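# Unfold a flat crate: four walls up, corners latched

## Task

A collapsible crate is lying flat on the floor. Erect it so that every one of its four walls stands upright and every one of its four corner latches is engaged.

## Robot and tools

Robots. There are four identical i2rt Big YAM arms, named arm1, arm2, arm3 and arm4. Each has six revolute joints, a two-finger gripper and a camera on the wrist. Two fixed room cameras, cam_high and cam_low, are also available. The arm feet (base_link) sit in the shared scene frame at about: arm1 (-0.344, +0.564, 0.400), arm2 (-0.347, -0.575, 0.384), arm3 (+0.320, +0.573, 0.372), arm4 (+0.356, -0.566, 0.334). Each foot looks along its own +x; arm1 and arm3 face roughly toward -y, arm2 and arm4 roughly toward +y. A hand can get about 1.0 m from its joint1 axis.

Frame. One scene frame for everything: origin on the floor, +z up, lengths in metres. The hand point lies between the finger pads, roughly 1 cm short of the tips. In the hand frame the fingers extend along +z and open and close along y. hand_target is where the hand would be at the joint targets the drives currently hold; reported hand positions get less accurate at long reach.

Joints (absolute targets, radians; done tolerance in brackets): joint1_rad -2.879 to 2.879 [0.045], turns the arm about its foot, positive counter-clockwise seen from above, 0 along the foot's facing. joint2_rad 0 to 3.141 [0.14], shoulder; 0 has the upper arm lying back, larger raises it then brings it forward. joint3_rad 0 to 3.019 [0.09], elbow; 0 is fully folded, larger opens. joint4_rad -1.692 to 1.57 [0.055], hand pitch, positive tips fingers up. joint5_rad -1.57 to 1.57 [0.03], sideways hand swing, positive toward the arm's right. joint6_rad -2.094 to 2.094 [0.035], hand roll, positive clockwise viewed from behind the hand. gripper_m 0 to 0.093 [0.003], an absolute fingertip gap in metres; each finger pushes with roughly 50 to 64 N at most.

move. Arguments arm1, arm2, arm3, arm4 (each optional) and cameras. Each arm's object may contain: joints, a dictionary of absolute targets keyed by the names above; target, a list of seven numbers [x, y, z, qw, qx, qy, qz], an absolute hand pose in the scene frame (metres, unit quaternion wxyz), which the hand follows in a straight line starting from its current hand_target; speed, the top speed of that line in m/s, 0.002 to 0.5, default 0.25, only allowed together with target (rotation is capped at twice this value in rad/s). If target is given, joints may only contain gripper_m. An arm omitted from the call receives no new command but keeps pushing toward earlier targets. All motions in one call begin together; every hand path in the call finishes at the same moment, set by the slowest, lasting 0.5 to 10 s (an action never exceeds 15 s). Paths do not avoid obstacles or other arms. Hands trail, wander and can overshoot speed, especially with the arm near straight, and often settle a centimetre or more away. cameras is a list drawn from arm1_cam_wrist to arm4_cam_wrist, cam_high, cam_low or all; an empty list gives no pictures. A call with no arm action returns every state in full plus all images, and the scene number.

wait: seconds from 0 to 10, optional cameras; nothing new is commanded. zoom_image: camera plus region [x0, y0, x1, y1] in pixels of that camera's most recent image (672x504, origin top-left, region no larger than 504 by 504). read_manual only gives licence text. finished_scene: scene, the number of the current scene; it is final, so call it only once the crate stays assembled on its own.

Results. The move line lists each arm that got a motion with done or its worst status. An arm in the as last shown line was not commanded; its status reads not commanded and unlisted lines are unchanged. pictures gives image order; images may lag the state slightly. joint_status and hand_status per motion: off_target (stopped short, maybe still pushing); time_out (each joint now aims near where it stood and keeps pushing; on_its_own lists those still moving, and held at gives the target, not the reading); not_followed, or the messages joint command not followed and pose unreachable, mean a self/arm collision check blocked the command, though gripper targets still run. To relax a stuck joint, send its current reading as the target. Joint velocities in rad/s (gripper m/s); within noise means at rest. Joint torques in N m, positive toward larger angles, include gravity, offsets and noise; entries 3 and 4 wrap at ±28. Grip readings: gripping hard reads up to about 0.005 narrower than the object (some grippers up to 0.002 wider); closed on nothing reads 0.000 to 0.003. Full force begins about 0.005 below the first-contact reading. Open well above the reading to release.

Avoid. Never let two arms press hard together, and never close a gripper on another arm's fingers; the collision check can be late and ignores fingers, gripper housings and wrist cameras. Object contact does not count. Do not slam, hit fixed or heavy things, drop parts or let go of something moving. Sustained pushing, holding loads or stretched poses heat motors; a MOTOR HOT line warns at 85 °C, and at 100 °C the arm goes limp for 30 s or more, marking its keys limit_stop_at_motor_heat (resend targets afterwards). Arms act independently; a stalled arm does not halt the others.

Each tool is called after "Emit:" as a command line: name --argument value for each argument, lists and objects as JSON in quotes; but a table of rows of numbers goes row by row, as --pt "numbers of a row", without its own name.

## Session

Emit:
move

Emit:
zoom_image --camera "cam_high" --region '[230, 220, 450, 430]'

Emit:
zoom_image --camera "cam_low" --region '[200, 200, 500, 400]'

Scene clock: 0.00 s.
Joint torques (N m): no reading
Motor temperatures (°C): arm1=[27 28 28 26 23 23 24] | arm2=[23 24 24 24 27 26 24] | arm3=[26 24 26 23 26 23 27] | arm4=[24 26 26 29 26 24 26]
Heat: arm1: hottest joint2_rad 28 °C; arm2: hottest joint5_rad 27 °C; arm3: hottest gripper 27 °C; arm4: hottest joint4_rad 29 °C.
Joint velocities: within noise
arm1.joint_positions: joint1_rad=+0.789 joint2_rad=+0.425 joint3_rad=+1.402 joint4_rad=-1.276 joint5_rad=+0.217 joint6_rad=-0.687 gripper_m=+0.09396
arm1.joint_status: not commanded
arm1.hand: x=-0.2365 y=+0.4511 z=+0.9932 quat_wxyz=(-0.418, -0.026, -0.802, +0.426) (m; scene frame)
arm1.hand_target: x=-0.2404 y=+0.4538 z=+1.0017 quat_wxyz=(-0.426, -0.027, -0.795, +0.430) (m; scene frame)
arm1.hand_status: not commanded
arm2.joint_positions: joint1_rad=-0.187 joint2_rad=+0.448 joint3_rad=+1.696 joint4_rad=-1.263 joint5_rad=+0.249 joint6_rad=-0.242 gripper_m=+0.09396
arm2.joint_status: not commanded
arm2.hand: x=-0.2825 y=-0.5188 z=+1.0983 quat_wxyz=(-0.653, +0.415, -0.579, -0.258) (m; scene frame)
arm2.hand_target: x=-0.2830 y=-0.5203 z=+1.1047 quat_wxyz=(-0.657, +0.411, -0.575, -0.261) (m; scene frame)
arm2.hand_status: not commanded
arm3.joint_positions: joint1_rad=+0.868 joint2_rad=+0.482 joint3_rad=+1.633 joint4_rad=-1.455 joint5_rad=+0.267 joint6_rad=-0.464 gripper_m=+0.09396
arm3.joint_status: not commanded
arm3.hand: x=+0.3451 y=+0.4623 z=+1.0140 quat_wxyz=(-0.385, -0.257, -0.760, +0.456) (m; scene frame)
arm3.hand_target: x=+0.3424 y=+0.4658 z=+1.0199 quat_wxyz=(-0.391, -0.257, -0.755, +0.460) (m; scene frame)
arm3.hand_status: not commanded
arm4.joint_positions: joint1_rad=-0.127 joint2_rad=+0.568 joint3_rad=+1.615 joint4_rad=-1.161 joint5_rad=+0.181 joint6_rad=-0.762 gripper_m=+0.09396
arm4.joint_status: not commanded
arm4.hand: x=+0.3738 y=-0.3903 z=+1.0285 quat_wxyz=(-0.627, +0.673, -0.321, -0.224) (m; scene frame)
arm4.hand_target: x=+0.3742 y=-0.3960 z=+1.0355 quat_wxyz=(-0.633, +0.667, -0.319, -0.228) (m; scene frame)
arm4.hand_status: not commanded
pictures: arm1_cam_wrist, arm2_cam_wrist, arm3_cam_wrist, arm4_cam_wrist, cam_high, cam_low

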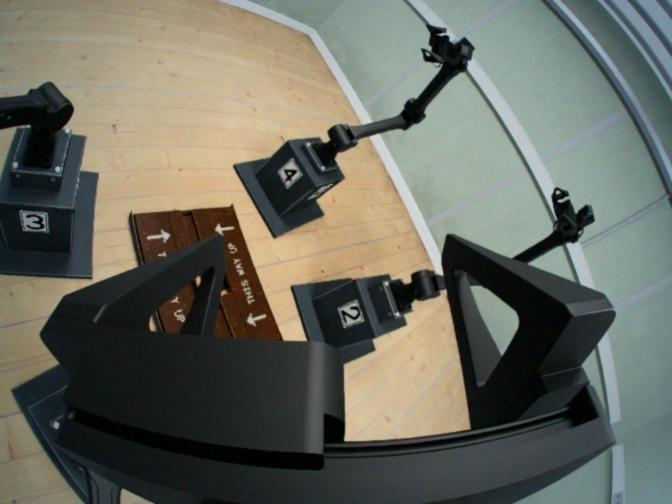

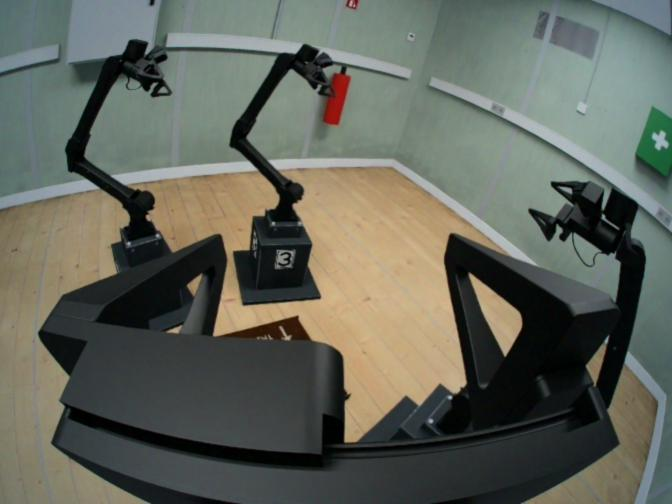

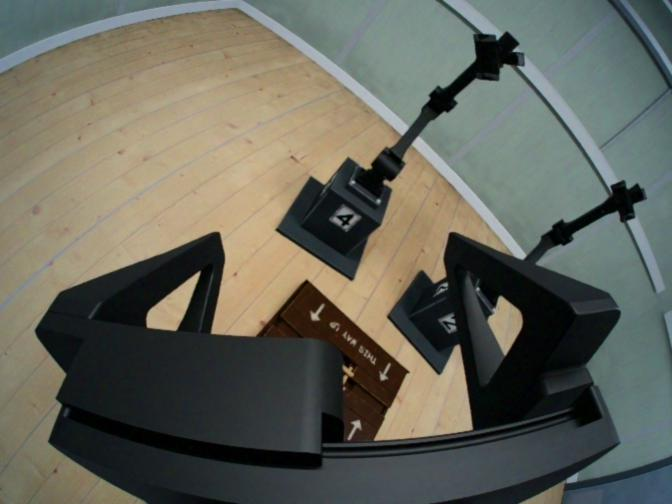

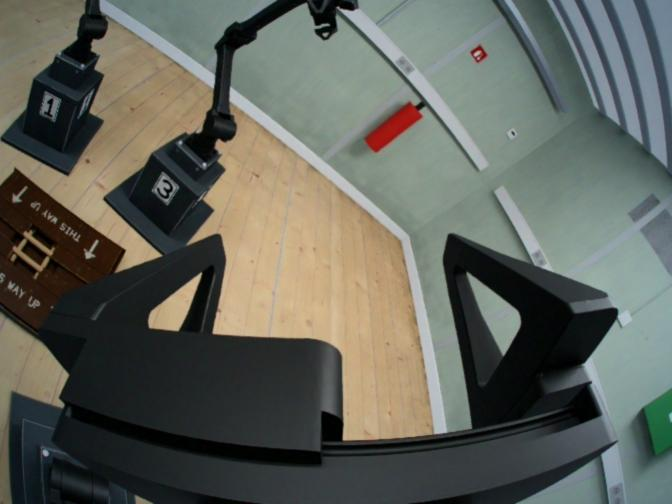

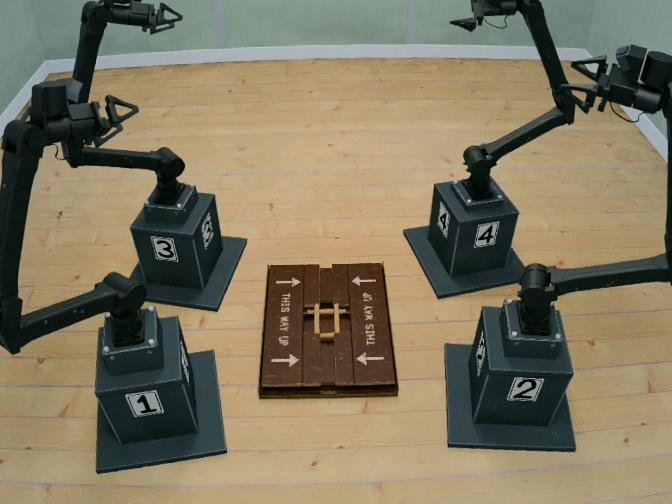

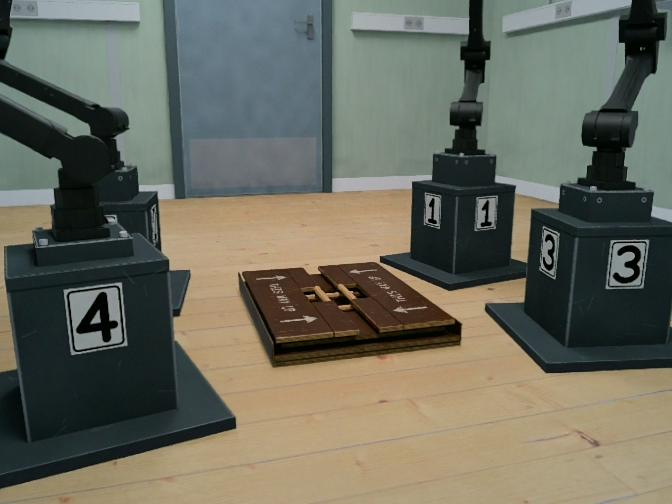

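Scaled by 2.291 from the camera's 672x504 image, which has a finer 960x720 frame.

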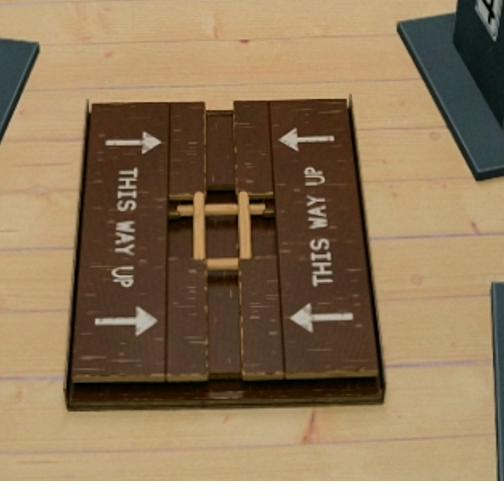

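Scaled by 1.680 from the camera's 672x504 image, which has a finer 960x720 frame.

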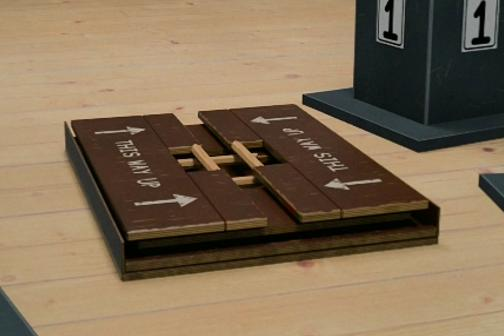

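Emit:
move --arm3 '{"target":[-0.055,0.022,0.2,0,0.99985,0.01745,0],"speed":0.45,"joints":{"gripper_m":0.055}}' --arm2 '{"target":[-0.05,-0.25,0.45,0,-0.01745,0.99985,0],"speed":0.4,"joints":{"gripper_m":0.055}}' --arm1 '{"target":[-0.35,0.08,0.5,0,0.6947,0.7193,0],"speed":0.4,"joints":{"gripper_m":0.045}}' --arm4 '{"target":[0.3,-0.1,0.5,0,0.7193,-0.6947,0],"speed":0.4,"joints":{"gripper_m":0.045}}' --cameras '["arm3_cam_wrist","cam_high","cam_low"]'

Emit:
move --arm3 '{"target":[-0.055,0.022,0.085,0,0.99985,0.01745,0],"speed":0.25}' --cameras '["arm3_cam_wrist","cam_low"]'

Scene clock: 12.70 s.
Joint torques (N m): arm1=[-1.08 -16.5 10.91 0.14 0.18 0.2] | arm2=[-0.67 -14.1 8.95 0.14 -0.05 0.07] | arm3=[-1.38 -17.85 8.73 -0.13 0.06 0.16] | arm4=[1.2 -12.92 13.31 -0.36 -0.16 0.28]
Motor temperatures (°C): arm1=[27 28 29 26 23 23 24] | arm2=[23 24 24 24 27 26 24] | arm3=[26 24 27 24 26 23 27] | arm4=[24 26 27 29 26 25 26]
Heat: arm1: hottest joint3_rad 29 °C; arm2: hottest joint5_rad 27 °C; arm3: hottest joint3_rad 27 °C; arm4: hottest joint4_rad 29 °C.
move: arm1 off_target; arm2 off_target; arm3 off_target; arm4 off_target
Joint velocities: within noise
arm1.joint_positions: joint1_rad=-0.185 joint2_rad=+1.689 joint3_rad=+1.235 joint4_rad=-1.169 joint5_rad=-0.018 joint6_rad=-0.064 gripper_m=+0.04506
arm1.joint_status: all done
arm1.hand: x=-0.3411 y=+0.1006 z=+0.4859 quat_wxyz=(+0.012, -0.684, -0.729, -0.021) (m; scene frame)
arm1.hand_target: x=-0.3457 y=+0.0837 z=+0.4983 quat_wxyz=(+0.002, -0.692, -0.722, -0.009) (m; scene frame)
arm1.hand_status: off_target (0.026 m and 3.2 deg from the pose sent, 0.628 m and 107.0 deg at the start)
arm2.joint_positions: joint1_rad=-0.598 joint2_rad=+1.622 joint3_rad=+1.055 joint4_rad=-1.053 joint5_rad=-0.007 joint6_rad=+0.777 gripper_m=+0.05513
arm2.joint_status: all done
arm2.hand: x=-0.0665 y=-0.2638 z=+0.4367 quat_wxyz=(+0.019, +0.030, -0.999, +0.015) (m; scene frame)
arm2.hand_target: x=-0.0525 y=-0.2525 z=+0.4488 quat_wxyz=(+0.008, +0.022, -1.000, +0.001) (m; scene frame)
arm2.hand_status: off_target (0.025 m and 3.1 deg from the pose sent, 0.739 m and 108.3 deg at the start)
arm3.joint_positions: joint1_rad=-0.377 joint2_rad=+2.447 joint3_rad=+1.786 joint4_rad=-0.920 joint5_rad=-0.004 joint6_rad=+0.934 gripper_m=+0.05513
arm3.joint_status: all done
arm3.hand: x=-0.0450 y=+0.0298 z=+0.2085 quat_wxyz=(+0.003, -1.000, -0.022, -0.006) (m; scene frame)
arm3.hand_target: x=-0.0533 y=+0.0272 z=+0.1974 quat_wxyz=(+0.004, -1.000, -0.013, -0.009) (m; scene frame)
arm3.hand_status: off_target (0.015 m and 0.9 deg from the pose sent, 1.008 m and 148.6 deg at the start; pose on its path clipped on 18 of 124 steps)
arm4.joint_positions: joint1_rad=-0.090 joint2_rad=+1.585 joint3_rad=+1.294 joint4_rad=-1.322 joint5_rad=-0.006 joint6_rad=+0.068 gripper_m=+0.04507
arm4.joint_status: all done
arm4.hand: x=+0.3026 y=-0.1189 z=+0.4853 quat_wxyz=(+0.016, +0.724, -0.689, +0.014) (m; scene frame)
arm4.hand_target: x=+0.3035 y=-0.1032 z=+0.4978 quat_wxyz=(+0.006, +0.716, -0.698, +0.002) (m; scene frame)
arm4.hand_status: off_target (0.024 m and 2.6 deg from the pose sent, 0.608 m and 90.0 deg at the start)
pictures: arm3_cam_wrist, cam_high, cam_low

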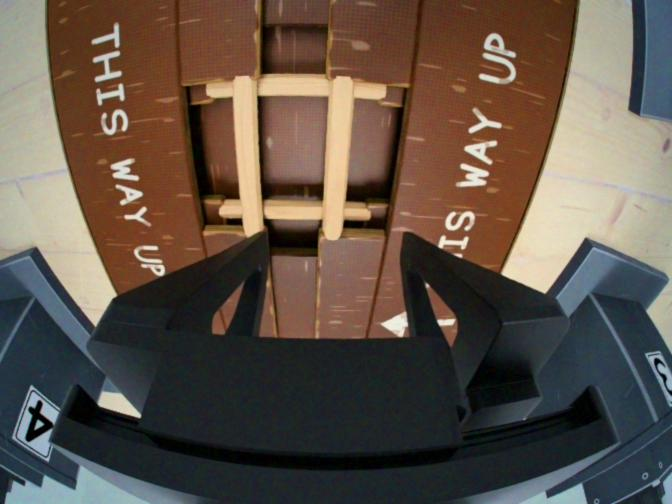

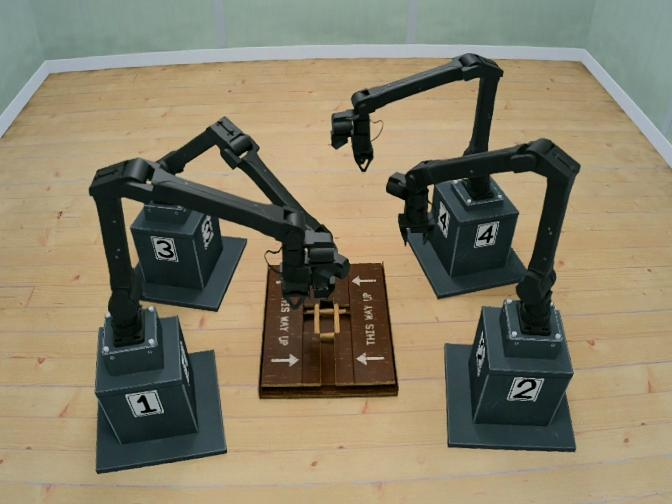

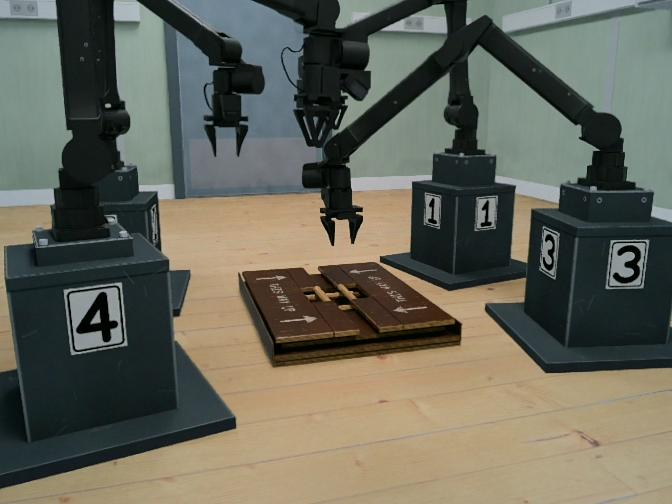

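Scene clock: 14.17 s.
Joint torques (N m): arm1=[-1.49 -16.5 10.92 0.06 0.23 0.17] | arm2=[-0.67 -14.1 8.94 0.16 -0.05 0.06] | arm3=[-1.03 -19.43 7.71 0.47 0.35 0.11] | arm4=[1.2 -12.92 13.31 -0.36 -0.16 0.28]
Motor temperatures (°C): arm1=[27 28 29 26 23 23 24] | arm2=[23 24 24 24 27 26 24] | arm3=[26 25 27 23 26 23 27] | arm4=[24 26 28 29 26 25 26]
Heat: arm1: hottest joint3_rad 29 °C; arm2: hottest joint5_rad 27 °C; arm3: hottest joint3_rad 27 °C; arm4: hottest joint4_rad 29 °C.
move: arm3 off_target
Joint velocities: within noise
arm1, arm2, arm4: as last shown
arm3.joint_positions: joint1_rad=-0.377 joint2_rad=+2.679 joint3_rad=+1.886 joint4_rad=-0.796 joint5_rad=-0.001 joint6_rad=+0.934 gripper_m=+0.05513
arm3.joint_status: not commanded
arm3.hand: x=-0.0447 y=+0.0307 z=+0.0891 quat_wxyz=(+0.007, -1.000, -0.022, -0.007) (m; scene frame)
arm3.hand_target: x=-0.0540 y=+0.0236 z=+0.0846 quat_wxyz=(+0.000, -1.000, -0.017, +0.000) (m; scene frame)
arm3.hand_status: off_target (0.014 m and 1.3 deg from the pose sent, 0.124 m and 0.9 deg at the start)
pictures: arm3_cam_wrist, cam_low

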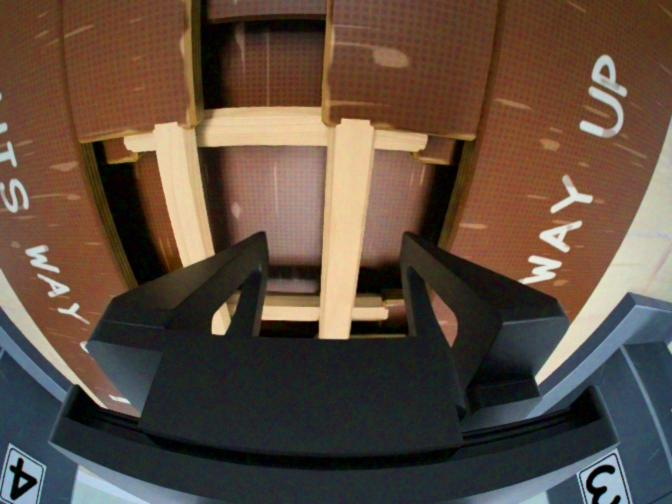

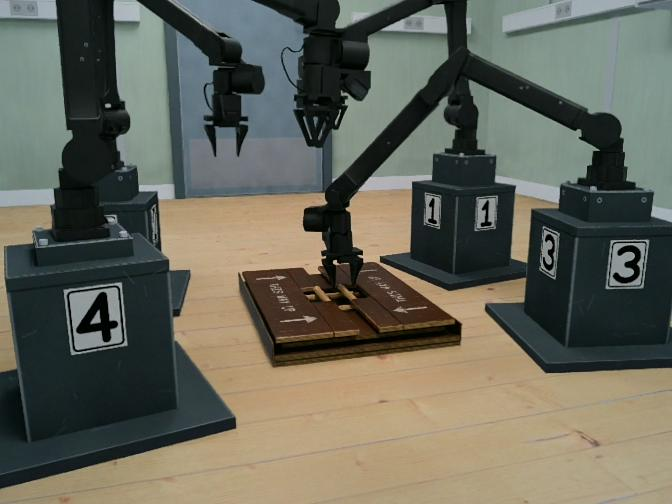

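Emit:
move --arm3 '{"target":[-0.055,0.029,0.046,0,0.99985,0.01745,0],"speed":0.12}' --cameras '["arm3_cam_wrist"]'

Emit:
move --arm3 '{"joints":{"gripper_m":0.013}}' --cameras '["arm3_cam_wrist"]'

Scene clock: 17.23 s.
Joint torques (N m): arm1=[-0.97 -16.5 10.96 0.25 0.21 0.18] | arm2=[-0.73 -14.15 8.94 0.13 -0.05 0.07] | arm3=[-1.32 -19.08 7.41 0.7 0.32 0.03] | arm4=[1.2 -12.92 13.31 -0.35 -0.16 0.28]
Motor temperatures (°C): arm1=[27 28 30 26 23 23 24] | arm2=[23 25 25 24 27 26 24] | arm3=[26 25 27 23 26 23 27] | arm4=[24 26 28 29 26 25 26]
Heat: arm1: hottest joint3_rad 30 °C; arm2: hottest joint5_rad 27 °C; arm3: hottest joint3_rad 27 °C; arm4: hottest joint4_rad 29 °C.
move: arm3 off_target
Joint velocities: within noise
arm1, arm2, arm4: as last shown
arm3.joint_positions: joint1_rad=-0.377 joint2_rad=+2.742 joint3_rad=+1.917 joint4_rad=-0.757 joint5_rad=-0.001 joint6_rad=+0.934 gripper_m=+0.05513
arm3.joint_status: not commanded
arm3.hand: x=-0.0439 y=+0.0318 z=+0.0571 quat_wxyz=(+0.004, -1.000, -0.022, -0.005) (m; scene frame)
arm3.hand_target: x=-0.0548 y=+0.0293 z=+0.0470 quat_wxyz=(-0.001, -1.000, -0.017, +0.001) (m; scene frame)
arm3.hand_status: off_target (0.016 m and 1.0 deg from the pose sent, 0.044 m and 1.3 deg at the start)
pictures: arm3_cam_wrist

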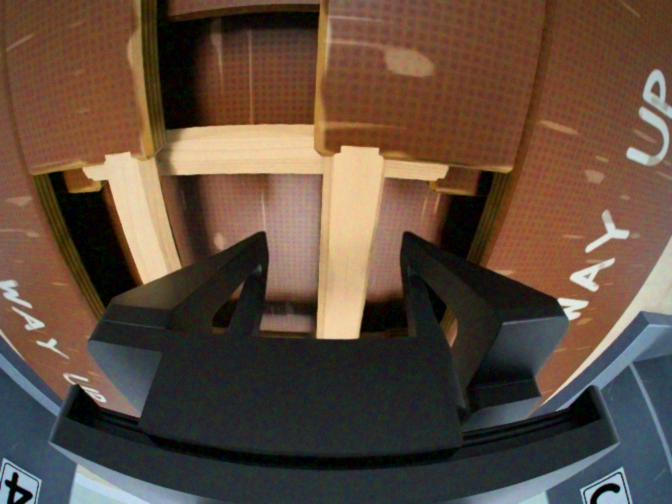

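Scene clock: 18.03 s.
Joint torques (N m): arm1=[-0.97 -16.44 10.89 0.18 0.21 0.24] | arm2=[-0.85 -14.1 8.94 0.14 -0.05 0.06] | arm3=[-1.67 -18.61 7.49 0.85 0.14 -0.19] | arm4=[1.2 -12.92 13.3 -0.36 -0.16 0.28]
Motor temperatures (°C): arm1=[27 28 30 26 23 23 24] | arm2=[23 25 25 24 27 26 24] | arm3=[26 25 27 23 26 23 27] | arm4=[24 26 29 29 26 25 26]
Heat: arm1: hottest joint3_rad 30 °C; arm2: hottest joint5_rad 27 °C; arm3: hottest joint3_rad 27 °C; arm4: hottest joint3_rad 29 °C.
move: arm3 off_target
Joint velocities: within noise
arm1, arm2, arm4: as last shown
arm3.joint_positions: joint1_rad=-0.379 joint2_rad=+2.743 joint3_rad=+1.917 joint4_rad=-0.765 joint5_rad=+0.008 joint6_rad=+0.966 gripper_m=+0.01695
arm3.joint_status: gripper_m off_target (ended at +0.01698, target +0.01300)
arm3.hand: x=-0.0446 y=+0.0354 z=+0.0562 quat_wxyz=(+0.011, -1.000, -0.005, -0.004) (m; scene frame)
arm3.hand_target: x=-0.0545 y=+0.0300 z=+0.0466 quat_wxyz=(+0.001, -1.000, -0.013, +0.002) (m; scene frame)
arm3.hand_status: not commanded
pictures: arm3_cam_wrist

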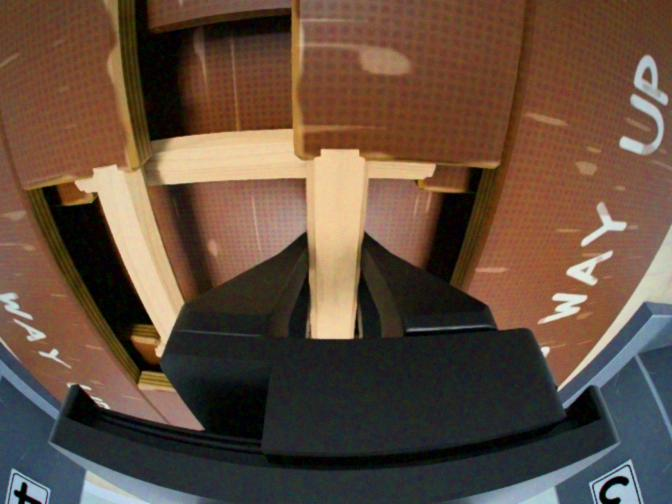

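Emit:
move --arm3 '{"target":[-0.056,0.052,0.14,0,0.99985,0.01745,0],"speed":0.15,"joints":{"gripper_m":0.0155}}'

Emit:
move --arm3 '{"target":[-0.057,0.121,0.206,0.0872,0.996,0.0174,-0.0015],"speed":0.15}' --arm2 '{"target":[-0.02,-0.13,0.3,0,-0.01745,0.99985,0],"speed":0.25,"joints":{"gripper_m":0.052}}'

Emit:
move --arm3 '{"target":[-0.058,0.182,0.232,0.1736,0.9847,0.0172,-0.003],"speed":0.12}' --arm2 '{"target":[-0.004,-0.01,0.16,0,-0.01745,0.99985,0],"speed":0.25}'

Emit:
move --arm3 '{"target":[-0.06,0.235,0.236,0.3007,0.9536,0.0166,-0.0052],"speed":0.1}' --arm2 '{"target":[-0.002,-0.008,0.09,0,-0.01745,0.99985,0],"speed":0.2}' --cameras '["arm2_cam_wrist","arm3_cam_wrist","cam_low","cam_high"]'

Scene clock: 22.90 s.
Joint torques (N m): arm1=[-0.56 -16.85 10.93 0.2 0.22 0.18] | arm2=[-0.73 -14.1 8.92 0.14 -0.05 0.07] | arm3=[-1.73 -24.59 3.49 -1.37 0.61 -0.46] | arm4=[1.26 -12.92 13.31 -0.36 -0.16 0.28]
Motor temperatures (°C): arm1=[27 28 31 26 23 23 24] | arm2=[23 25 25 24 27 26 24] | arm3=[26 25 28 23 26 23 27] | arm4=[24 26 30 29 26 25 26]
Heat: arm1: hottest joint3_rad 31 °C; arm2: hottest joint5_rad 27 °C; arm3: hottest joint3_rad 28 °C; arm4: hottest joint3_rad 30 °C.
move: arm3 off_target
Joint velocities: within noise
arm1, arm2, arm4: as last shown
arm3.joint_positions: joint1_rad=-0.389 joint2_rad=+2.604 joint3_rad=+1.782 joint4_rad=-0.736 joint5_rad=-0.014 joint6_rad=+0.964 gripper_m=+0.01638
arm3.joint_status: all done
arm3.hand: x=-0.0442 y=+0.0419 z=+0.1088 quat_wxyz=(-0.009, -1.000, -0.001, -0.003) (m; scene frame)
arm3.hand_target: x=-0.0545 y=+0.0469 z=+0.1383 quat_wxyz=(-0.005, -1.000, -0.019, +0.001) (m; scene frame)
arm3.hand_status: off_target (0.035 m and 2.2 deg from the pose sent, 0.086 m and 1.9 deg at the start)
pictures: none

Scene clock: 24.63 s.
Joint torques (N m): arm1=[-1.55 -16.67 10.85 -0.13 0.2 0.19] | arm2=[0.09 -19.66 7.68 0.51 0.21 0.04] | arm3=[-3.19 -21.54 2.25 -0.91 1.05 -0.63] | arm4=[1.2 -12.92 13.31 -0.36 -0.16 0.28]
Motor temperatures (°C): arm1=[27 28 31 26 23 23 24] | arm2=[23 25 25 24 27 26 24] | arm3=[26 26 28 23 26 23 27] | arm4=[24 26 30 29 26 25 26]
Heat: arm1: hottest joint3_rad 31 °C; arm2: hottest joint5_rad 27 °C; arm3: hottest joint3_rad 28 °C; arm4: hottest joint3_rad 30 °C.
move: arm2 off_target; arm3 off_target
Joint velocities: within noise
arm1, arm4: as last shown
arm2.joint_positions: joint1_rad=-0.496 joint2_rad=+2.093 joint3_rad=+1.312 joint4_rad=-0.829 joint5_rad=-0.002 joint6_rad=+0.893 gripper_m=+0.05213
arm2.joint_status: all done
arm2.hand: x=-0.0327 y=-0.1464 z=+0.2928 quat_wxyz=(+0.012, +0.023, -1.000, +0.015) (m; scene frame)
arm2.hand_target: x=-0.0230 y=-0.1299 z=+0.2997 quat_wxyz=(+0.000, +0.021, -1.000, +0.000) (m; scene frame)
arm2.hand_status: off_target (0.022 m and 2.3 deg from the pose sent, 0.197 m and 3.1 deg at the start)
arm3.joint_positions: joint1_rad=-0.472 joint2_rad=+2.309 joint3_rad=+1.412 joint4_rad=-0.514 joint5_rad=-0.144 joint6_rad=+0.885 gripper_m=+0.01630
arm3.joint_status: not commanded
arm3.hand: x=-0.0440 y=+0.0909 z=+0.1936 quat_wxyz=(-0.107, -0.994, -0.005, -0.006) (m; scene frame)
arm3.hand_target: x=-0.0545 y=+0.1174 z=+0.2055 quat_wxyz=(-0.088, -0.996, -0.019, +0.000) (m; scene frame)
arm3.hand_status: off_target (0.035 m and 2.9 deg from the pose sent, 0.126 m and 9.2 deg at the start)
pictures: none

Scene clock: 26.37 s.
Joint torques (N m): arm1=[-0.21 -17.03 10.85 0.08 0.25 0.17] | arm2=[0.21 -24.41 7.87 0.03 0.2 0.09] | arm3=[-4.84 -17.85 1.83 -0.14 1.37 -0.72] | arm4=[1.2 -12.86 13.31 -0.36 -0.16 0.28]
Motor temperatures (°C): arm1=[27 28 31 26 23 23 24] | arm2=[23 25 25 24 27 26 24] | arm3=[26 26 28 23 26 23 27] | arm4=[24 26 30 29 26 25 26]
Heat: arm1: hottest joint3_rad 31 °C; arm2: hottest joint5_rad 27 °C; arm3: hottest joint3_rad 28 °C; arm4: hottest joint3_rad 30 °C.
move: arm2 off_target; arm3 off_target
Joint velocities: within noise
arm1, arm4: as last shown
arm2.joint_positions: joint1_rad=-0.411 joint2_rad=+2.559 joint3_rad=+1.794 joint4_rad=-0.826 joint5_rad=-0.002 joint6_rad=+0.982 gripper_m=+0.05213
arm2.joint_status: not commanded
arm2.hand: x=-0.0102 y=-0.0236 z=+0.1540 quat_wxyz=(+0.006, +0.020, -1.000, +0.008) (m; scene frame)
arm2.hand_target: x=-0.0037 y=-0.0121 z=+0.1587 quat_wxyz=(+0.000, +0.017, -1.000, +0.001) (m; scene frame)
arm2.hand_status: off_target (0.016 m and 1.2 deg from the pose sent, 0.192 m and 2.3 deg at the start)
arm3.joint_positions: joint1_rad=-0.580 joint2_rad=+2.147 joint3_rad=+1.162 joint4_rad=-0.316 joint5_rad=-0.299 joint6_rad=+0.793 gripper_m=+0.01656
arm3.joint_status: not commanded
arm3.hand: x=-0.0439 y=+0.1448 z=+0.2318 quat_wxyz=(-0.199, -0.980, -0.011, -0.011) (m; scene frame)
arm3.hand_target: x=-0.0568 y=+0.1798 z=+0.2323 quat_wxyz=(-0.175, -0.984, -0.017, +0.001) (m; scene frame)
arm3.hand_status: off_target (0.040 m and 3.4 deg from the pose sent, 0.100 m and 7.9 deg at the start)
pictures: none

Scene clock: 28.53 s.
Joint torques (N m): arm1=[-0.79 -17.26 10.78 0.09 0.22 0.18] | arm2=[0.09 -24.82 7.47 0.61 0.16 0.06] | arm3=[-5.13 -14.51 1.58 1.02 1.42 -0.63] | arm4=[1.2 -12.92 13.31 -0.36 -0.16 0.29]
Motor temperatures (°C): arm1=[27 28 31 26 23 23 24] | arm2=[23 25 25 24 27 26 24] | arm3=[26 26 28 23 26 23 27] | arm4=[24 26 30 29 26 25 26]
Heat: arm1: hottest joint3_rad 31 °C; arm2: hottest joint5_rad 27 °C; arm3: hottest joint3_rad 28 °C; arm4: hottest joint3_rad 30 °C.
move: arm2 off_target; arm3 off_target
Joint velocities: within noise
arm1, arm4: as last shown
arm2.joint_positions: joint1_rad=-0.413 joint2_rad=+2.703 joint3_rad=+1.884 joint4_rad=-0.789 joint5_rad=-0.002 joint6_rad=+0.984 gripper_m=+0.05213
arm2.joint_status: not commanded
arm2.hand: x=-0.0097 y=-0.0247 z=+0.0874 quat_wxyz=(+0.011, +0.019, -1.000, +0.015) (m; scene frame)
arm2.hand_target: x=-0.0017 y=-0.0095 z=+0.0906 quat_wxyz=(+0.000, +0.016, -1.000, +0.000) (m; scene frame)
arm2.hand_status: off_target (0.019 m and 2.1 deg from the pose sent, 0.066 m and 1.2 deg at the start)
arm3.joint_positions: joint1_rad=-0.733 joint2_rad=+2.081 joint3_rad=+0.958 joint4_rad=-0.070 joint5_rad=-0.549 joint6_rad=+0.688 gripper_m=+0.01663
arm3.joint_status: not commanded
arm3.hand: x=-0.0439 y=+0.2008 z=+0.2472 quat_wxyz=(-0.321, -0.947, -0.019, -0.020) (m; scene frame)
arm3.hand_target: x=-0.0569 y=+0.2342 z=+0.2365 quat_wxyz=(-0.299, -0.954, -0.015, +0.000) (m; scene frame)
arm3.hand_status: off_target (0.039 m and 3.8 deg from the pose sent, 0.092 m and 12.2 deg at the start)
pictures: arm2_cam_wrist, arm3_cam_wrist, cam_high, cam_low

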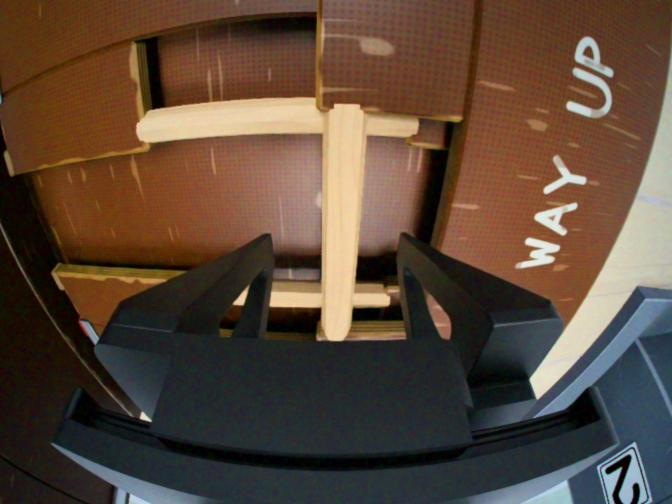

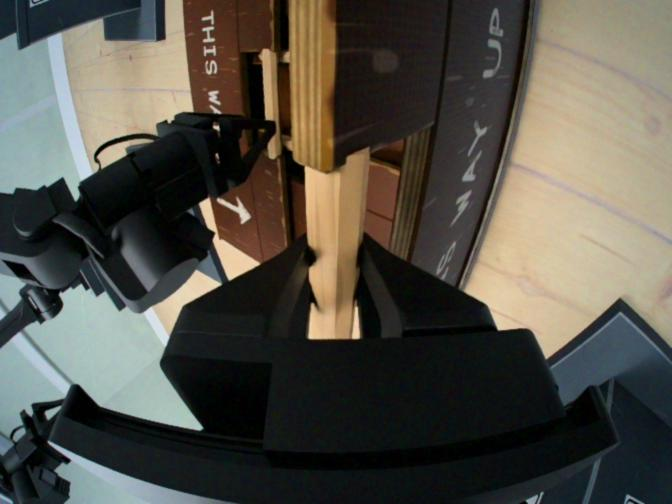

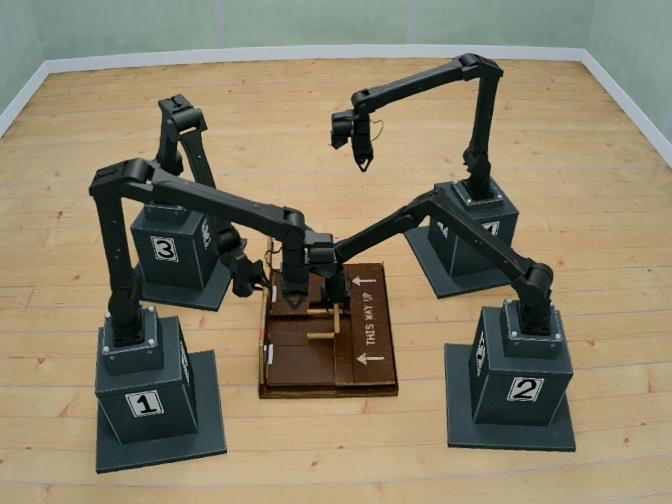

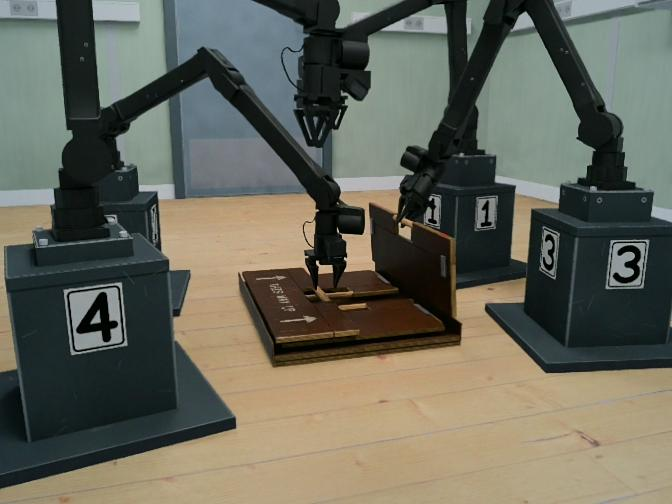

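Emit:
move --arm2 '{"target":[-0.001,-0.011,0.052,0,-0.01745,0.99985,0],"speed":0.12}' --arm3 '{"target":[-0.06,0.268,0.24,0.3007,0.9536,0.0166,-0.0052],"speed":0.1}'

Emit:
move --arm2 '{"joints":{"gripper_m":0.0135}}' --cameras '["arm2_cam_wrist"]'

Scene clock: 31.80 s.
Joint torques (N m): arm1=[-0.44 -16.38 10.88 0.18 0.2 0.16] | arm2=[-0.03 -25.47 7.21 0.58 0.17 0.01] | arm3=[-8.18 -15.27 0.44 0.65 1.01 -0.97] | arm4=[1.2 -12.92 13.31 -0.36 -0.15 0.28]
Motor temperatures (°C): arm1=[27 28 32 26 23 23 24] | arm2=[23 26 26 24 27 26 24] | arm3=[26 26 28 23 26 24 28] | arm4=[24 26 31 29 26 25 26]
Heat: arm1: hottest joint3_rad 32 °C; arm2: hottest joint5_rad 27 °C; arm3: hottest joint3_rad 28 °C; arm4: hottest joint3_rad 31 °C.
move: arm2 off_target; arm3 off_target
Joint velocities: within noise
arm1.joint_positions: joint1_rad=-0.185 joint2_rad=+1.689 joint3_rad=+1.235 joint4_rad=-1.169 joint5_rad=-0.018 joint6_rad=-0.064 gripper_m=+0.04506
arm1.joint_status: not commanded
arm1.hand: x=-0.3411 y=+0.1006 z=+0.4859 quat_wxyz=(+0.012, -0.684, -0.729, -0.021) (m; scene frame)
arm1.hand_target: x=-0.3457 y=+0.0837 z=+0.4983 quat_wxyz=(+0.002, -0.692, -0.722, -0.009) (m; scene frame)
arm1.hand_status: not commanded
arm2.joint_positions: joint1_rad=-0.413 joint2_rad=+2.791 joint3_rad=+1.937 joint4_rad=-0.758 joint5_rad=-0.002 joint6_rad=+0.984 gripper_m=+0.05213
arm2.joint_status: not commanded
arm2.hand: x=-0.0117 y=-0.0280 z=+0.0455 quat_wxyz=(+0.012, +0.019, -1.000, +0.017) (m; scene frame)
arm2.hand_target: x=-0.0013 y=-0.0116 z=+0.0525 quat_wxyz=(+0.000, +0.018, -1.000, +0.000) (m; scene frame)
arm2.hand_status: off_target (0.021 m and 2.4 deg from the pose sent, 0.039 m and 2.1 deg at the start)
arm3.joint_positions: joint1_rad=-0.761 joint2_rad=+2.067 joint3_rad=+0.924 joint4_rad=-0.050 joint5_rad=-0.560 joint6_rad=+0.659 gripper_m=+0.01663
arm3.joint_status: not commanded
arm3.hand: x=-0.0437 y=+0.2161 z=+0.2483 quat_wxyz=(-0.326, -0.945, -0.021, -0.014) (m; scene frame)
arm3.hand_target: x=-0.0580 y=+0.2630 z=+0.2407 quat_wxyz=(-0.304, -0.953, -0.017, +0.007) (m; scene frame)
arm3.hand_status: off_target (0.055 m and 3.8 deg from the pose sent, 0.069 m and 3.8 deg at the start)
arm4.joint_positions: joint1_rad=-0.090 joint2_rad=+1.585 joint3_rad=+1.294 joint4_rad=-1.322 joint5_rad=-0.006 joint6_rad=+0.068 gripper_m=+0.04507
arm4.joint_status: not commanded
arm4.hand: x=+0.3026 y=-0.1189 z=+0.4853 quat_wxyz=(+0.016, +0.724, -0.689, +0.014) (m; scene frame)
arm4.hand_target: x=+0.3035 y=-0.1032 z=+0.4978 quat_wxyz=(+0.006, +0.716, -0.698, +0.002) (m; scene frame)
arm4.hand_status: not commanded
pictures: none

Scene clock: 32.53 s.
Joint torques (N m): arm1=[-1.08 -16.73 10.93 0.1 0.23 0.17] | arm2=[-0.09 -25.41 7.19 0.57 0.16 -0.1] | arm3=[-7 -15.09 0.46 0.73 1.06 -0.98] | arm4=[1.26 -12.92 13.31 -0.36 -0.16 0.28]
Motor temperatures (°C): arm1=[27 28 32 26 23 23 24] | arm2=[23 26 26 24 27 26 24] | arm3=[26 26 28 23 26 24 28] | arm4=[24 26 31 29 26 25 26]
Heat: arm1: hottest joint3_rad 32 °C; arm2: hottest joint5_rad 27 °C; arm3: hottest joint3_rad 28 °C; arm4: hottest joint3_rad 31 °C.
move: arm2 off_target
Joint velocities: within noise
arm1, arm3, arm4: as last shown
arm2.joint_positions: joint1_rad=-0.413 joint2_rad=+2.791 joint3_rad=+1.937 joint4_rad=-0.758 joint5_rad=-0.002 joint6_rad=+1.001 gripper_m=+0.01772
arm2.joint_status: gripper_m off_target (ended at +0.01774, target +0.01350)
arm2.hand: x=-0.0117 y=-0.0280 z=+0.0455 quat_wxyz=(+0.012, +0.010, -1.000, +0.017) (m; scene frame)
arm2.hand_target: x=-0.0015 y=-0.0118 z=+0.0525 quat_wxyz=(+0.000, +0.013, -1.000, +0.000) (m; scene frame)
arm2.hand_status: not commanded
pictures: arm2_cam_wrist

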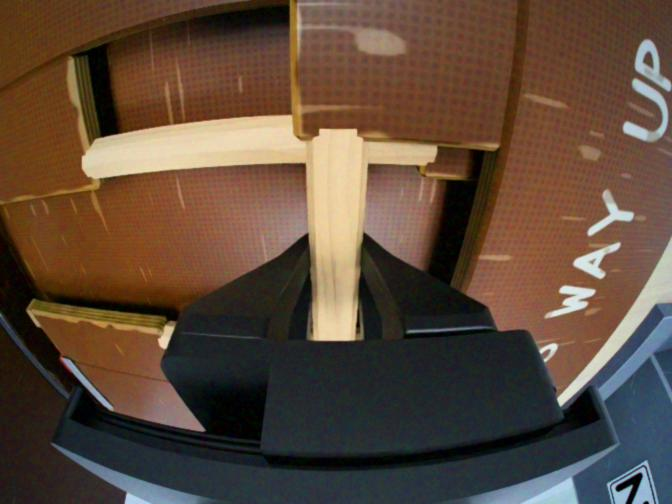

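Emit:
move --arm2 '{"target":[0.0,-0.04,0.14,0,-0.01745,0.99985,0],"speed":0.15,"joints":{"gripper_m":0.0155}}'

Emit:
move --arm2 '{"target":[0.002,-0.11,0.21,0,-0.01745,0.99985,0],"speed":0.15}'

Emit:
move --arm2 '{"target":[0.004,-0.178,0.235,0,-0.01745,0.99985,0],"speed":0.12}' --arm1 '{"target":[-0.16,0.02,0.3,0,0.6947,0.7193,0],"speed":0.3}'

Emit:
move --arm2 '{"target":[0.006,-0.228,0.236,0,-0.01745,0.99985,0],"speed":0.12}' --arm1 '{"target":[-0.075,-0.016,0.17,0,0.6947,0.7193,0],"speed":0.2}'

Emit:
move --arm2 '{"target":[0.007,-0.258,0.238,0,-0.01745,0.99985,0],"speed":0.1}' --arm1 '{"target":[-0.07,-0.016,0.085,0,0.6947,0.7193,0],"speed":0.2,"joints":{"gripper_m":0.042}}' --cameras '["arm1_cam_wrist","arm2_cam_wrist","cam_low","cam_high"]'

Scene clock: 37.20 s.
Joint torques (N m): arm1=[-0.97 -16.67 10.86 0.14 0.18 0.18] | arm2=[-1.03 -30.15 3.63 -1.24 0.45 -0.43] | arm3=[-7.53 -15.44 0.5 0.51 0.99 -0.96] | arm4=[1.2 -12.92 13.3 -0.36 -0.16 0.28]
Motor temperatures (°C): arm1=[27 29 33 26 23 23 24] | arm2=[23 27 25 24 27 26 25] | arm3=[26 26 27 23 27 24 28] | arm4=[24 26 32 29 26 25 26]
Heat: arm1: hottest joint3_rad 33 °C; arm2: hottest joint2_rad 27 °C; arm3: hottest gripper 28 °C; arm4: hottest joint3_rad 32 °C.
move: arm2 off_target
Joint velocities: within noise
arm1, arm3, arm4: as last shown
arm2.joint_positions: joint1_rad=-0.421 joint2_rad=+2.630 joint3_rad=+1.769 joint4_rad=-0.706 joint5_rad=-0.010 joint6_rad=+0.996 gripper_m=+0.01724
arm2.joint_status: all done
arm2.hand: x=-0.0118 y=-0.0349 z=+0.1037 quat_wxyz=(+0.003, +0.009, -1.000, -0.005) (m; scene frame)
arm2.hand_target: x=-0.0021 y=-0.0351 z=+0.1377 quat_wxyz=(-0.002, +0.021, -1.000, -0.004) (m; scene frame)
arm2.hand_status: off_target (0.038 m and 1.2 deg from the pose sent, 0.096 m and 2.5 deg at the start)
pictures: none

Scene clock: 38.53 s.
Joint torques (N m): arm1=[-0.73 -16.73 10.95 0.14 0.23 0.18] | arm2=[-2.9 -26.81 2.89 -1.05 1.04 -0.52] | arm3=[-7.82 -15.44 0.5 0.59 1.02 -0.97] | arm4=[1.26 -12.92 13.31 -0.36 -0.16 0.28]
Motor temperatures (°C): arm1=[27 29 33 26 23 23 24] | arm2=[23 27 25 24 27 26 25] | arm3=[26 26 27 23 27 24 28] | arm4=[24 26 32 29 26 25 26]
Heat: arm1: hottest joint3_rad 33 °C; arm2: hottest joint2_rad 27 °C; arm3: hottest gripper 28 °C; arm4: hottest joint3_rad 32 °C.
move: arm2 off_target
Joint velocities: within noise
arm1, arm3, arm4: as last shown
arm2.joint_positions: joint1_rad=-0.470 joint2_rad=+2.368 joint3_rad=+1.502 joint4_rad=-0.682 joint5_rad=-0.025 joint6_rad=+0.938 gripper_m=+0.01698
arm2.joint_status: not commanded
arm2.hand: x=-0.0116 y=-0.0847 z=+0.1926 quat_wxyz=(+0.003, +0.014, -1.000, -0.017) (m; scene frame)
arm2.hand_target: x=+0.0022 y=-0.1070 z=+0.2097 quat_wxyz=(+0.000, +0.018, -1.000, -0.002) (m; scene frame)
arm2.hand_status: off_target (0.034 m and 2.1 deg from the pose sent, 0.131 m and 1.2 deg at the start)
pictures: none

Scene clock: 40.43 s.
Joint torques (N m): arm1=[-0.44 -21.36 8.8 0.7 0.25 0.19] | arm2=[-4.19 -21.42 3.26 -0.13 1.25 -0.64] | arm3=[-7.88 -15.5 0.51 0.53 1.08 -0.95] | arm4=[1.2 -12.92 13.31 -0.36 -0.16 0.28]
Motor temperatures (°C): arm1=[27 29 33 26 23 23 24] | arm2=[23 27 25 24 27 26 25] | arm3=[26 26 27 23 27 24 28] | arm4=[24 26 32 29 26 25 26]
Heat: arm1: hottest joint3_rad 33 °C; arm2: hottest joint2_rad 27 °C; arm3: hottest gripper 28 °C; arm4: hottest joint3_rad 32 °C.
move: arm1 off_target; arm2 off_target
Joint velocities: within noise
arm1.joint_positions: joint1_rad=+0.142 joint2_rad=+2.153 joint3_rad=+1.385 joint4_rad=-0.835 joint5_rad=-0.006 joint6_rad=+0.279 gripper_m=+0.04506
arm1.joint_status: not commanded
arm1.hand: x=-0.1667 y=+0.0393 z=+0.2985 quat_wxyz=(+0.013, -0.690, -0.723, -0.006) (m; scene frame)
arm1.hand_target: x=-0.1618 y=+0.0227 z=+0.3003 quat_wxyz=(+0.001, -0.695, -0.719, +0.002) (m; scene frame)
arm1.hand_status: off_target (0.020 m and 1.7 deg from the pose sent, 0.272 m and 3.2 deg at the start)
arm2.joint_positions: joint1_rad=-0.539 joint2_rad=+2.196 joint3_rad=+1.297 joint4_rad=-0.651 joint5_rad=-0.030 joint6_rad=+0.869 gripper_m=+0.01676
arm2.joint_status: not commanded
arm2.hand: x=-0.0120 y=-0.1493 z=+0.2356 quat_wxyz=(+0.005, +0.014, -1.000, -0.018) (m; scene frame)
arm2.hand_target: x=+0.0029 y=-0.1775 z=+0.2351 quat_wxyz=(+0.002, +0.017, -1.000, +0.001) (m; scene frame)
arm2.hand_status: off_target (0.033 m and 2.1 deg from the pose sent, 0.104 m and 2.1 deg at the start)
arm3, arm4: as last shown
pictures: none

Scene clock: 42.20 s.
Joint torques (N m): arm1=[-0.44 -24.29 8.61 0.2 0.17 0.14] | arm2=[-5.36 -18.55 3.02 -0.01 1.9 -0.63] | arm3=[-7.59 -15.27 0.49 0.7 1.02 -0.97] | arm4=[1.2 -12.92 13.31 -0.36 -0.16 0.28]
Motor temperatures (°C): arm1=[27 29 33 26 23 23 24] | arm2=[23 27 25 24 27 26 25] | arm3=[26 26 27 23 27 24 28] | arm4=[24 26 32 29 26 25 26]
Heat: arm1: hottest joint3_rad 33 °C; arm2: hottest joint2_rad 27 °C; arm3: hottest gripper 28 °C; arm4: hottest joint3_rad 32 °C.
move: arm1 off_target; arm2 off_target
Joint velocities: within noise
arm1.joint_positions: joint1_rad=+0.251 joint2_rad=+2.518 joint3_rad=+1.698 joint4_rad=-0.767 joint5_rad=-0.006 joint6_rad=+0.388 gripper_m=+0.04506
arm1.joint_status: not commanded
arm1.hand: x=-0.0812 y=-0.0041 z=+0.1713 quat_wxyz=(+0.006, -0.690, -0.723, -0.001) (m; scene frame)
arm1.hand_target: x=-0.0757 y=-0.0137 z=+0.1688 quat_wxyz=(+0.001, -0.694, -0.720, +0.001) (m; scene frame)
arm1.hand_status: off_target (0.013 m and 1.0 deg from the pose sent, 0.167 m and 1.7 deg at the start)
arm2.joint_positions: joint1_rad=-0.592 joint2_rad=+2.117 joint3_rad=+1.176 joint4_rad=-0.590 joint5_rad=-0.047 joint6_rad=+0.800 gripper_m=+0.01676
arm2.joint_status: not commanded
arm2.hand: x=-0.0119 y=-0.1885 z=+0.2467 quat_wxyz=(+0.003, +0.022, -0.999, -0.031) (m; scene frame)
arm2.hand_target: x=+0.0036 y=-0.2264 z=+0.2372 quat_wxyz=(+0.001, +0.017, -1.000, -0.001) (m; scene frame)
arm2.hand_status: off_target (0.045 m and 3.6 deg from the pose sent, 0.081 m and 2.1 deg at the start)
arm3, arm4: as last shown
pictures: none

Scene clock: 43.63 s.
Joint torques (N m): arm1=[0.73 -26.52 7.3 0.72 0.09 0.16] | arm2=[-6.65 -17.9 2.41 -0.17 2.2 -0.69] | arm3=[-8.29 -14.92 0.4 0.58 1.02 -0.95] | arm4=[1.2 -12.86 13.31 -0.36 -0.15 0.29]
Motor temperatures (°C): arm1=[27 29 33 26 23 23 24] | arm2=[23 27 25 24 28 26 25] | arm3=[26 26 27 23 27 24 28] | arm4=[24 26 32 29 26 25 26]
Heat: arm1: hottest joint3_rad 33 °C; arm2: hottest joint5_rad 28 °C; arm3: hottest gripper 28 °C; arm4: hottest joint3_rad 32 °C.
move: arm1 off_target; arm2 off_target
Joint velocities: within noise
arm1.joint_positions: joint1_rad=+0.251 joint2_rad=+2.709 joint3_rad=+1.812 joint4_rad=-0.704 joint5_rad=-0.006 joint6_rad=+0.397 gripper_m=+0.04207
arm1.joint_status: all done
arm1.hand: x=-0.0822 y=-0.0036 z=+0.0826 quat_wxyz=(+0.014, -0.694, -0.720, -0.004) (m; scene frame)
arm1.hand_target: x=-0.0700 y=-0.0157 z=+0.0861 quat_wxyz=(-0.001, -0.695, -0.719, +0.000) (m; scene frame)
arm1.hand_status: off_target (0.018 m and 1.6 deg from the pose sent, 0.088 m and 1.0 deg at the start)
arm2.joint_positions: joint1_rad=-0.621 joint2_rad=+2.085 joint3_rad=+1.117 joint4_rad=-0.554 joint5_rad=-0.056 joint6_rad=+0.760 gripper_m=+0.01677
arm2.joint_status: not commanded
arm2.hand: x=-0.0125 y=-0.2084 z=+0.2492 quat_wxyz=(+0.002, +0.027, -0.999, -0.037) (m; scene frame)
arm2.hand_target: x=+0.0030 y=-0.2553 z=+0.2388 quat_wxyz=(+0.003, +0.018, -1.000, -0.001) (m; scene frame)
arm2.hand_status: off_target (0.054 m and 4.4 deg from the pose sent, 0.073 m and 3.6 deg at the start)
arm3, arm4: as last shown
pictures: arm1_cam_wrist, arm2_cam_wrist, cam_high, cam_low

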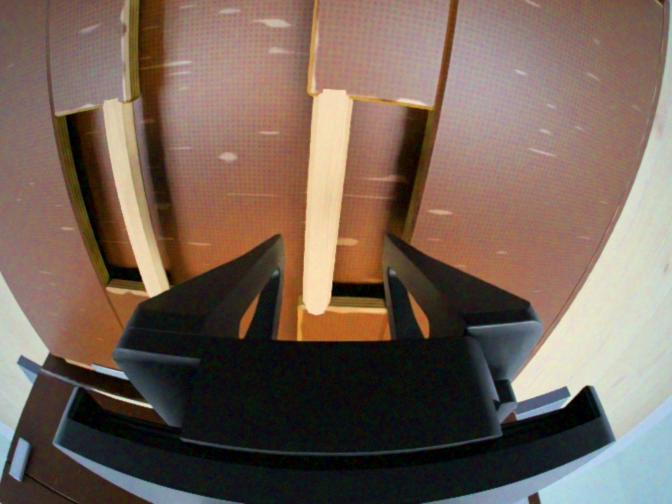

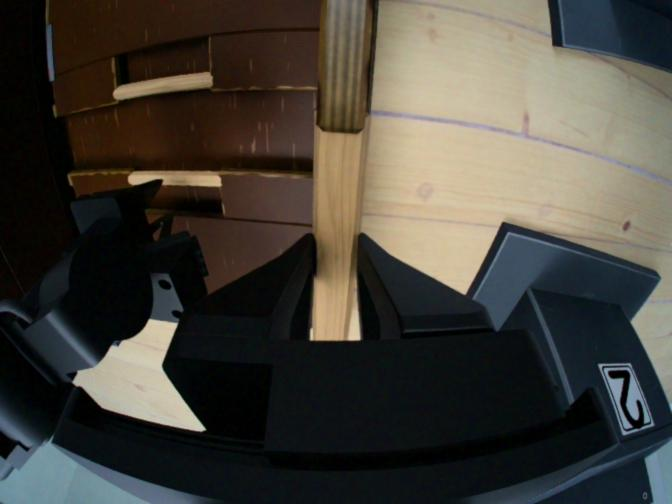

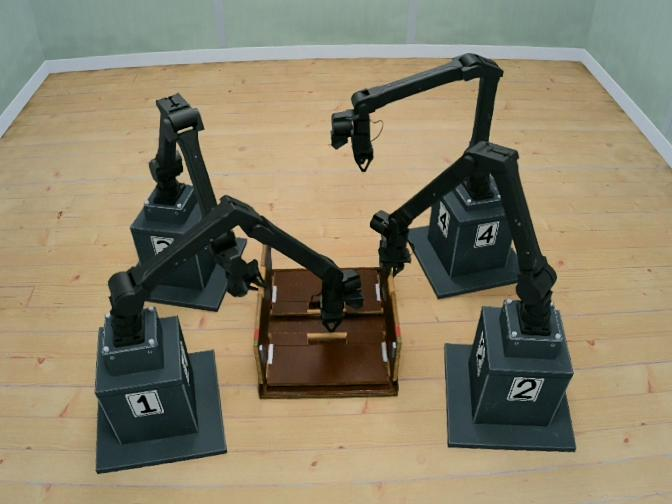

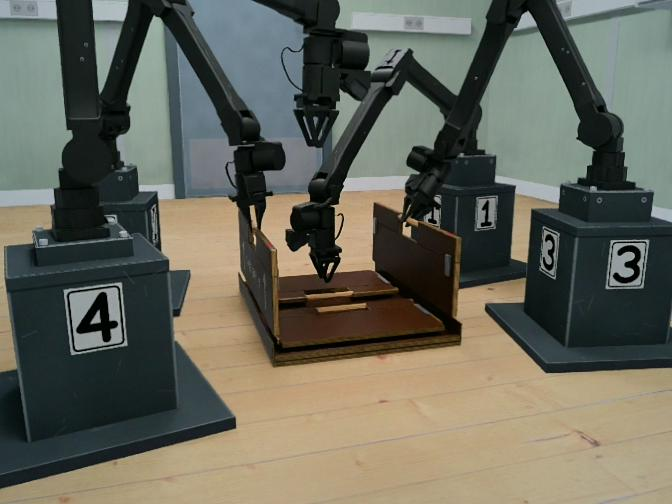

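Emit:
move --arm1 '{"target":[-0.067,-0.017,0.055,0,0.7009,0.7133,0],"speed":0.15}' --arm2 '{"target":[0.008,-0.272,0.24,0,-0.01745,0.99985,0],"speed":0.1}'

Emit:
move --arm1 '{"target":[-0.067,-0.017,0.032,0,0.7009,0.7133,0],"speed":0.1}' --cameras '["arm1_cam_wrist"]'

Scene clock: 46.43 s.
Joint torques (N m): arm1=[0.85 -25.88 7.66 0.65 0.09 0.21] | arm2=[-8.29 -18.61 1.54 -0.7 2.27 -0.81] | arm3=[-8.06 -15.03 0.46 0.65 1.04 -0.97] | arm4=[1.2 -12.98 13.33 -0.38 -0.16 0.28]
Motor temperatures (°C): arm1=[27 29 33 26 23 23 24] | arm2=[24 27 25 24 28 26 25] | arm3=[26 27 27 23 27 24 28] | arm4=[24 26 33 29 26 25 26]
Heat: arm1: hottest joint3_rad 33 °C; arm2: hottest joint5_rad 28 °C; arm3: hottest gripper 28 °C; arm4: hottest joint3_rad 33 °C.
move: arm1 off_target; arm2 off_target
Joint velocities: within noise
arm1.joint_positions: joint1_rad=+0.254 joint2_rad=+2.772 joint3_rad=+1.870 joint4_rad=-0.695 joint5_rad=-0.006 joint6_rad=+0.417 gripper_m=+0.04207
arm1.joint_status: not commanded
arm1.hand: x=-0.0784 y=-0.0075 z=+0.0579 quat_wxyz=(+0.011, -0.700, -0.714, -0.003) (m; scene frame)
arm1.hand_target: x=-0.0675 y=-0.0155 z=+0.0550 quat_wxyz=(+0.001, -0.700, -0.714, +0.000) (m; scene frame)
arm1.hand_status: off_target (0.015 m and 1.4 deg from the pose sent, 0.034 m and 2.0 deg at the start)
arm2.joint_positions: joint1_rad=-0.623 joint2_rad=+2.079 joint3_rad=+1.101 joint4_rad=-0.528 joint5_rad=-0.059 joint6_rad=+0.752 gripper_m=+0.01677
arm2.joint_status: not commanded
arm2.hand: x=-0.0133 y=-0.2096 z=+0.2487 quat_wxyz=(-0.002, +0.031, -0.999, -0.044) (m; scene frame)
arm2.hand_target: x=+0.0020 y=-0.2686 z=+0.2398 quat_wxyz=(+0.004, +0.017, -1.000, -0.001) (m; scene frame)
arm2.hand_status: off_target (0.067 m and 5.2 deg from the pose sent, 0.067 m and 4.4 deg at the start)
arm3, arm4: as last shown
pictures: none

Scene clock: 47.83 s.
Joint torques (N m): arm1=[0.44 -26.05 7.61 0.83 0.11 0.16] | arm2=[-8.29 -18.67 1.54 -0.7 2.27 -0.81] | arm3=[-7.82 -14.8 0.44 0.49 1.02 -0.96] | arm4=[1.26 -12.92 13.3 -0.36 -0.16 0.28]
Motor temperatures (°C): arm1=[27 29 33 26 23 23 24] | arm2=[24 27 25 24 28 26 25] | arm3=[26 27 27 23 27 24 28] | arm4=[24 26 33 29 26 25 26]
Heat: arm1: hottest joint3_rad 33 °C; arm2: hottest joint5_rad 28 °C; arm3: hottest gripper 28 °C; arm4: hottest joint3_rad 33 °C.
move: arm1 off_target
Joint velocities: within noise
arm1.joint_positions: joint1_rad=+0.254 joint2_rad=+2.824 joint3_rad=+1.916 joint4_rad=-0.686 joint5_rad=-0.006 joint6_rad=+0.419 gripper_m=+0.04207
arm1.joint_status: not commanded
arm1.hand: x=-0.0776 y=-0.0097 z=+0.0367 quat_wxyz=(+0.010, -0.700, -0.714, -0.003) (m; scene frame)
arm1.hand_target: x=-0.0669 y=-0.0170 z=+0.0325 quat_wxyz=(-0.001, -0.701, -0.713, +0.000) (m; scene frame)
arm1.hand_status: off_target (0.014 m and 1.2 deg from the pose sent, 0.030 m and 1.4 deg at the start)
arm2: as last shown
arm3.joint_positions: joint1_rad=-0.761 joint2_rad=+2.067 joint3_rad=+0.924 joint4_rad=-0.050 joint5_rad=-0.560 joint6_rad=+0.659 gripper_m=+0.01663
arm3.joint_status: not commanded
arm3.hand: x=-0.0437 y=+0.2161 z=+0.2483 quat_wxyz=(-0.326, -0.945, -0.021, -0.014) (m; scene frame)
arm3.hand_target: x=-0.0580 y=+0.2630 z=+0.2407 quat_wxyz=(-0.304, -0.953, -0.017, +0.007) (m; scene frame)
arm3.hand_status: not commanded
arm4.joint_positions: joint1_rad=-0.090 joint2_rad=+1.585 joint3_rad=+1.294 joint4_rad=-1.322 joint5_rad=-0.006 joint6_rad=+0.068 gripper_m=+0.04507
arm4.joint_status: not commanded
arm4.hand: x=+0.3026 y=-0.1189 z=+0.4853 quat_wxyz=(+0.016, +0.724, -0.689, +0.014) (m; scene frame)
arm4.hand_target: x=+0.3035 y=-0.1032 z=+0.4978 quat_wxyz=(+0.006, +0.716, -0.698, +0.002) (m; scene frame)
arm4.hand_status: not commanded
pictures: arm1_cam_wrist

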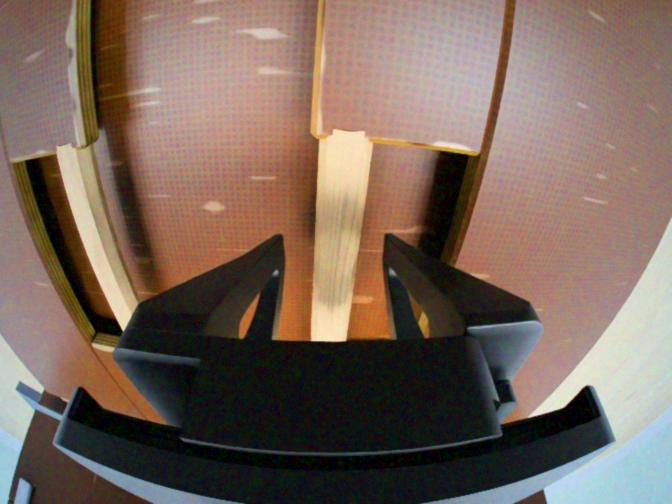

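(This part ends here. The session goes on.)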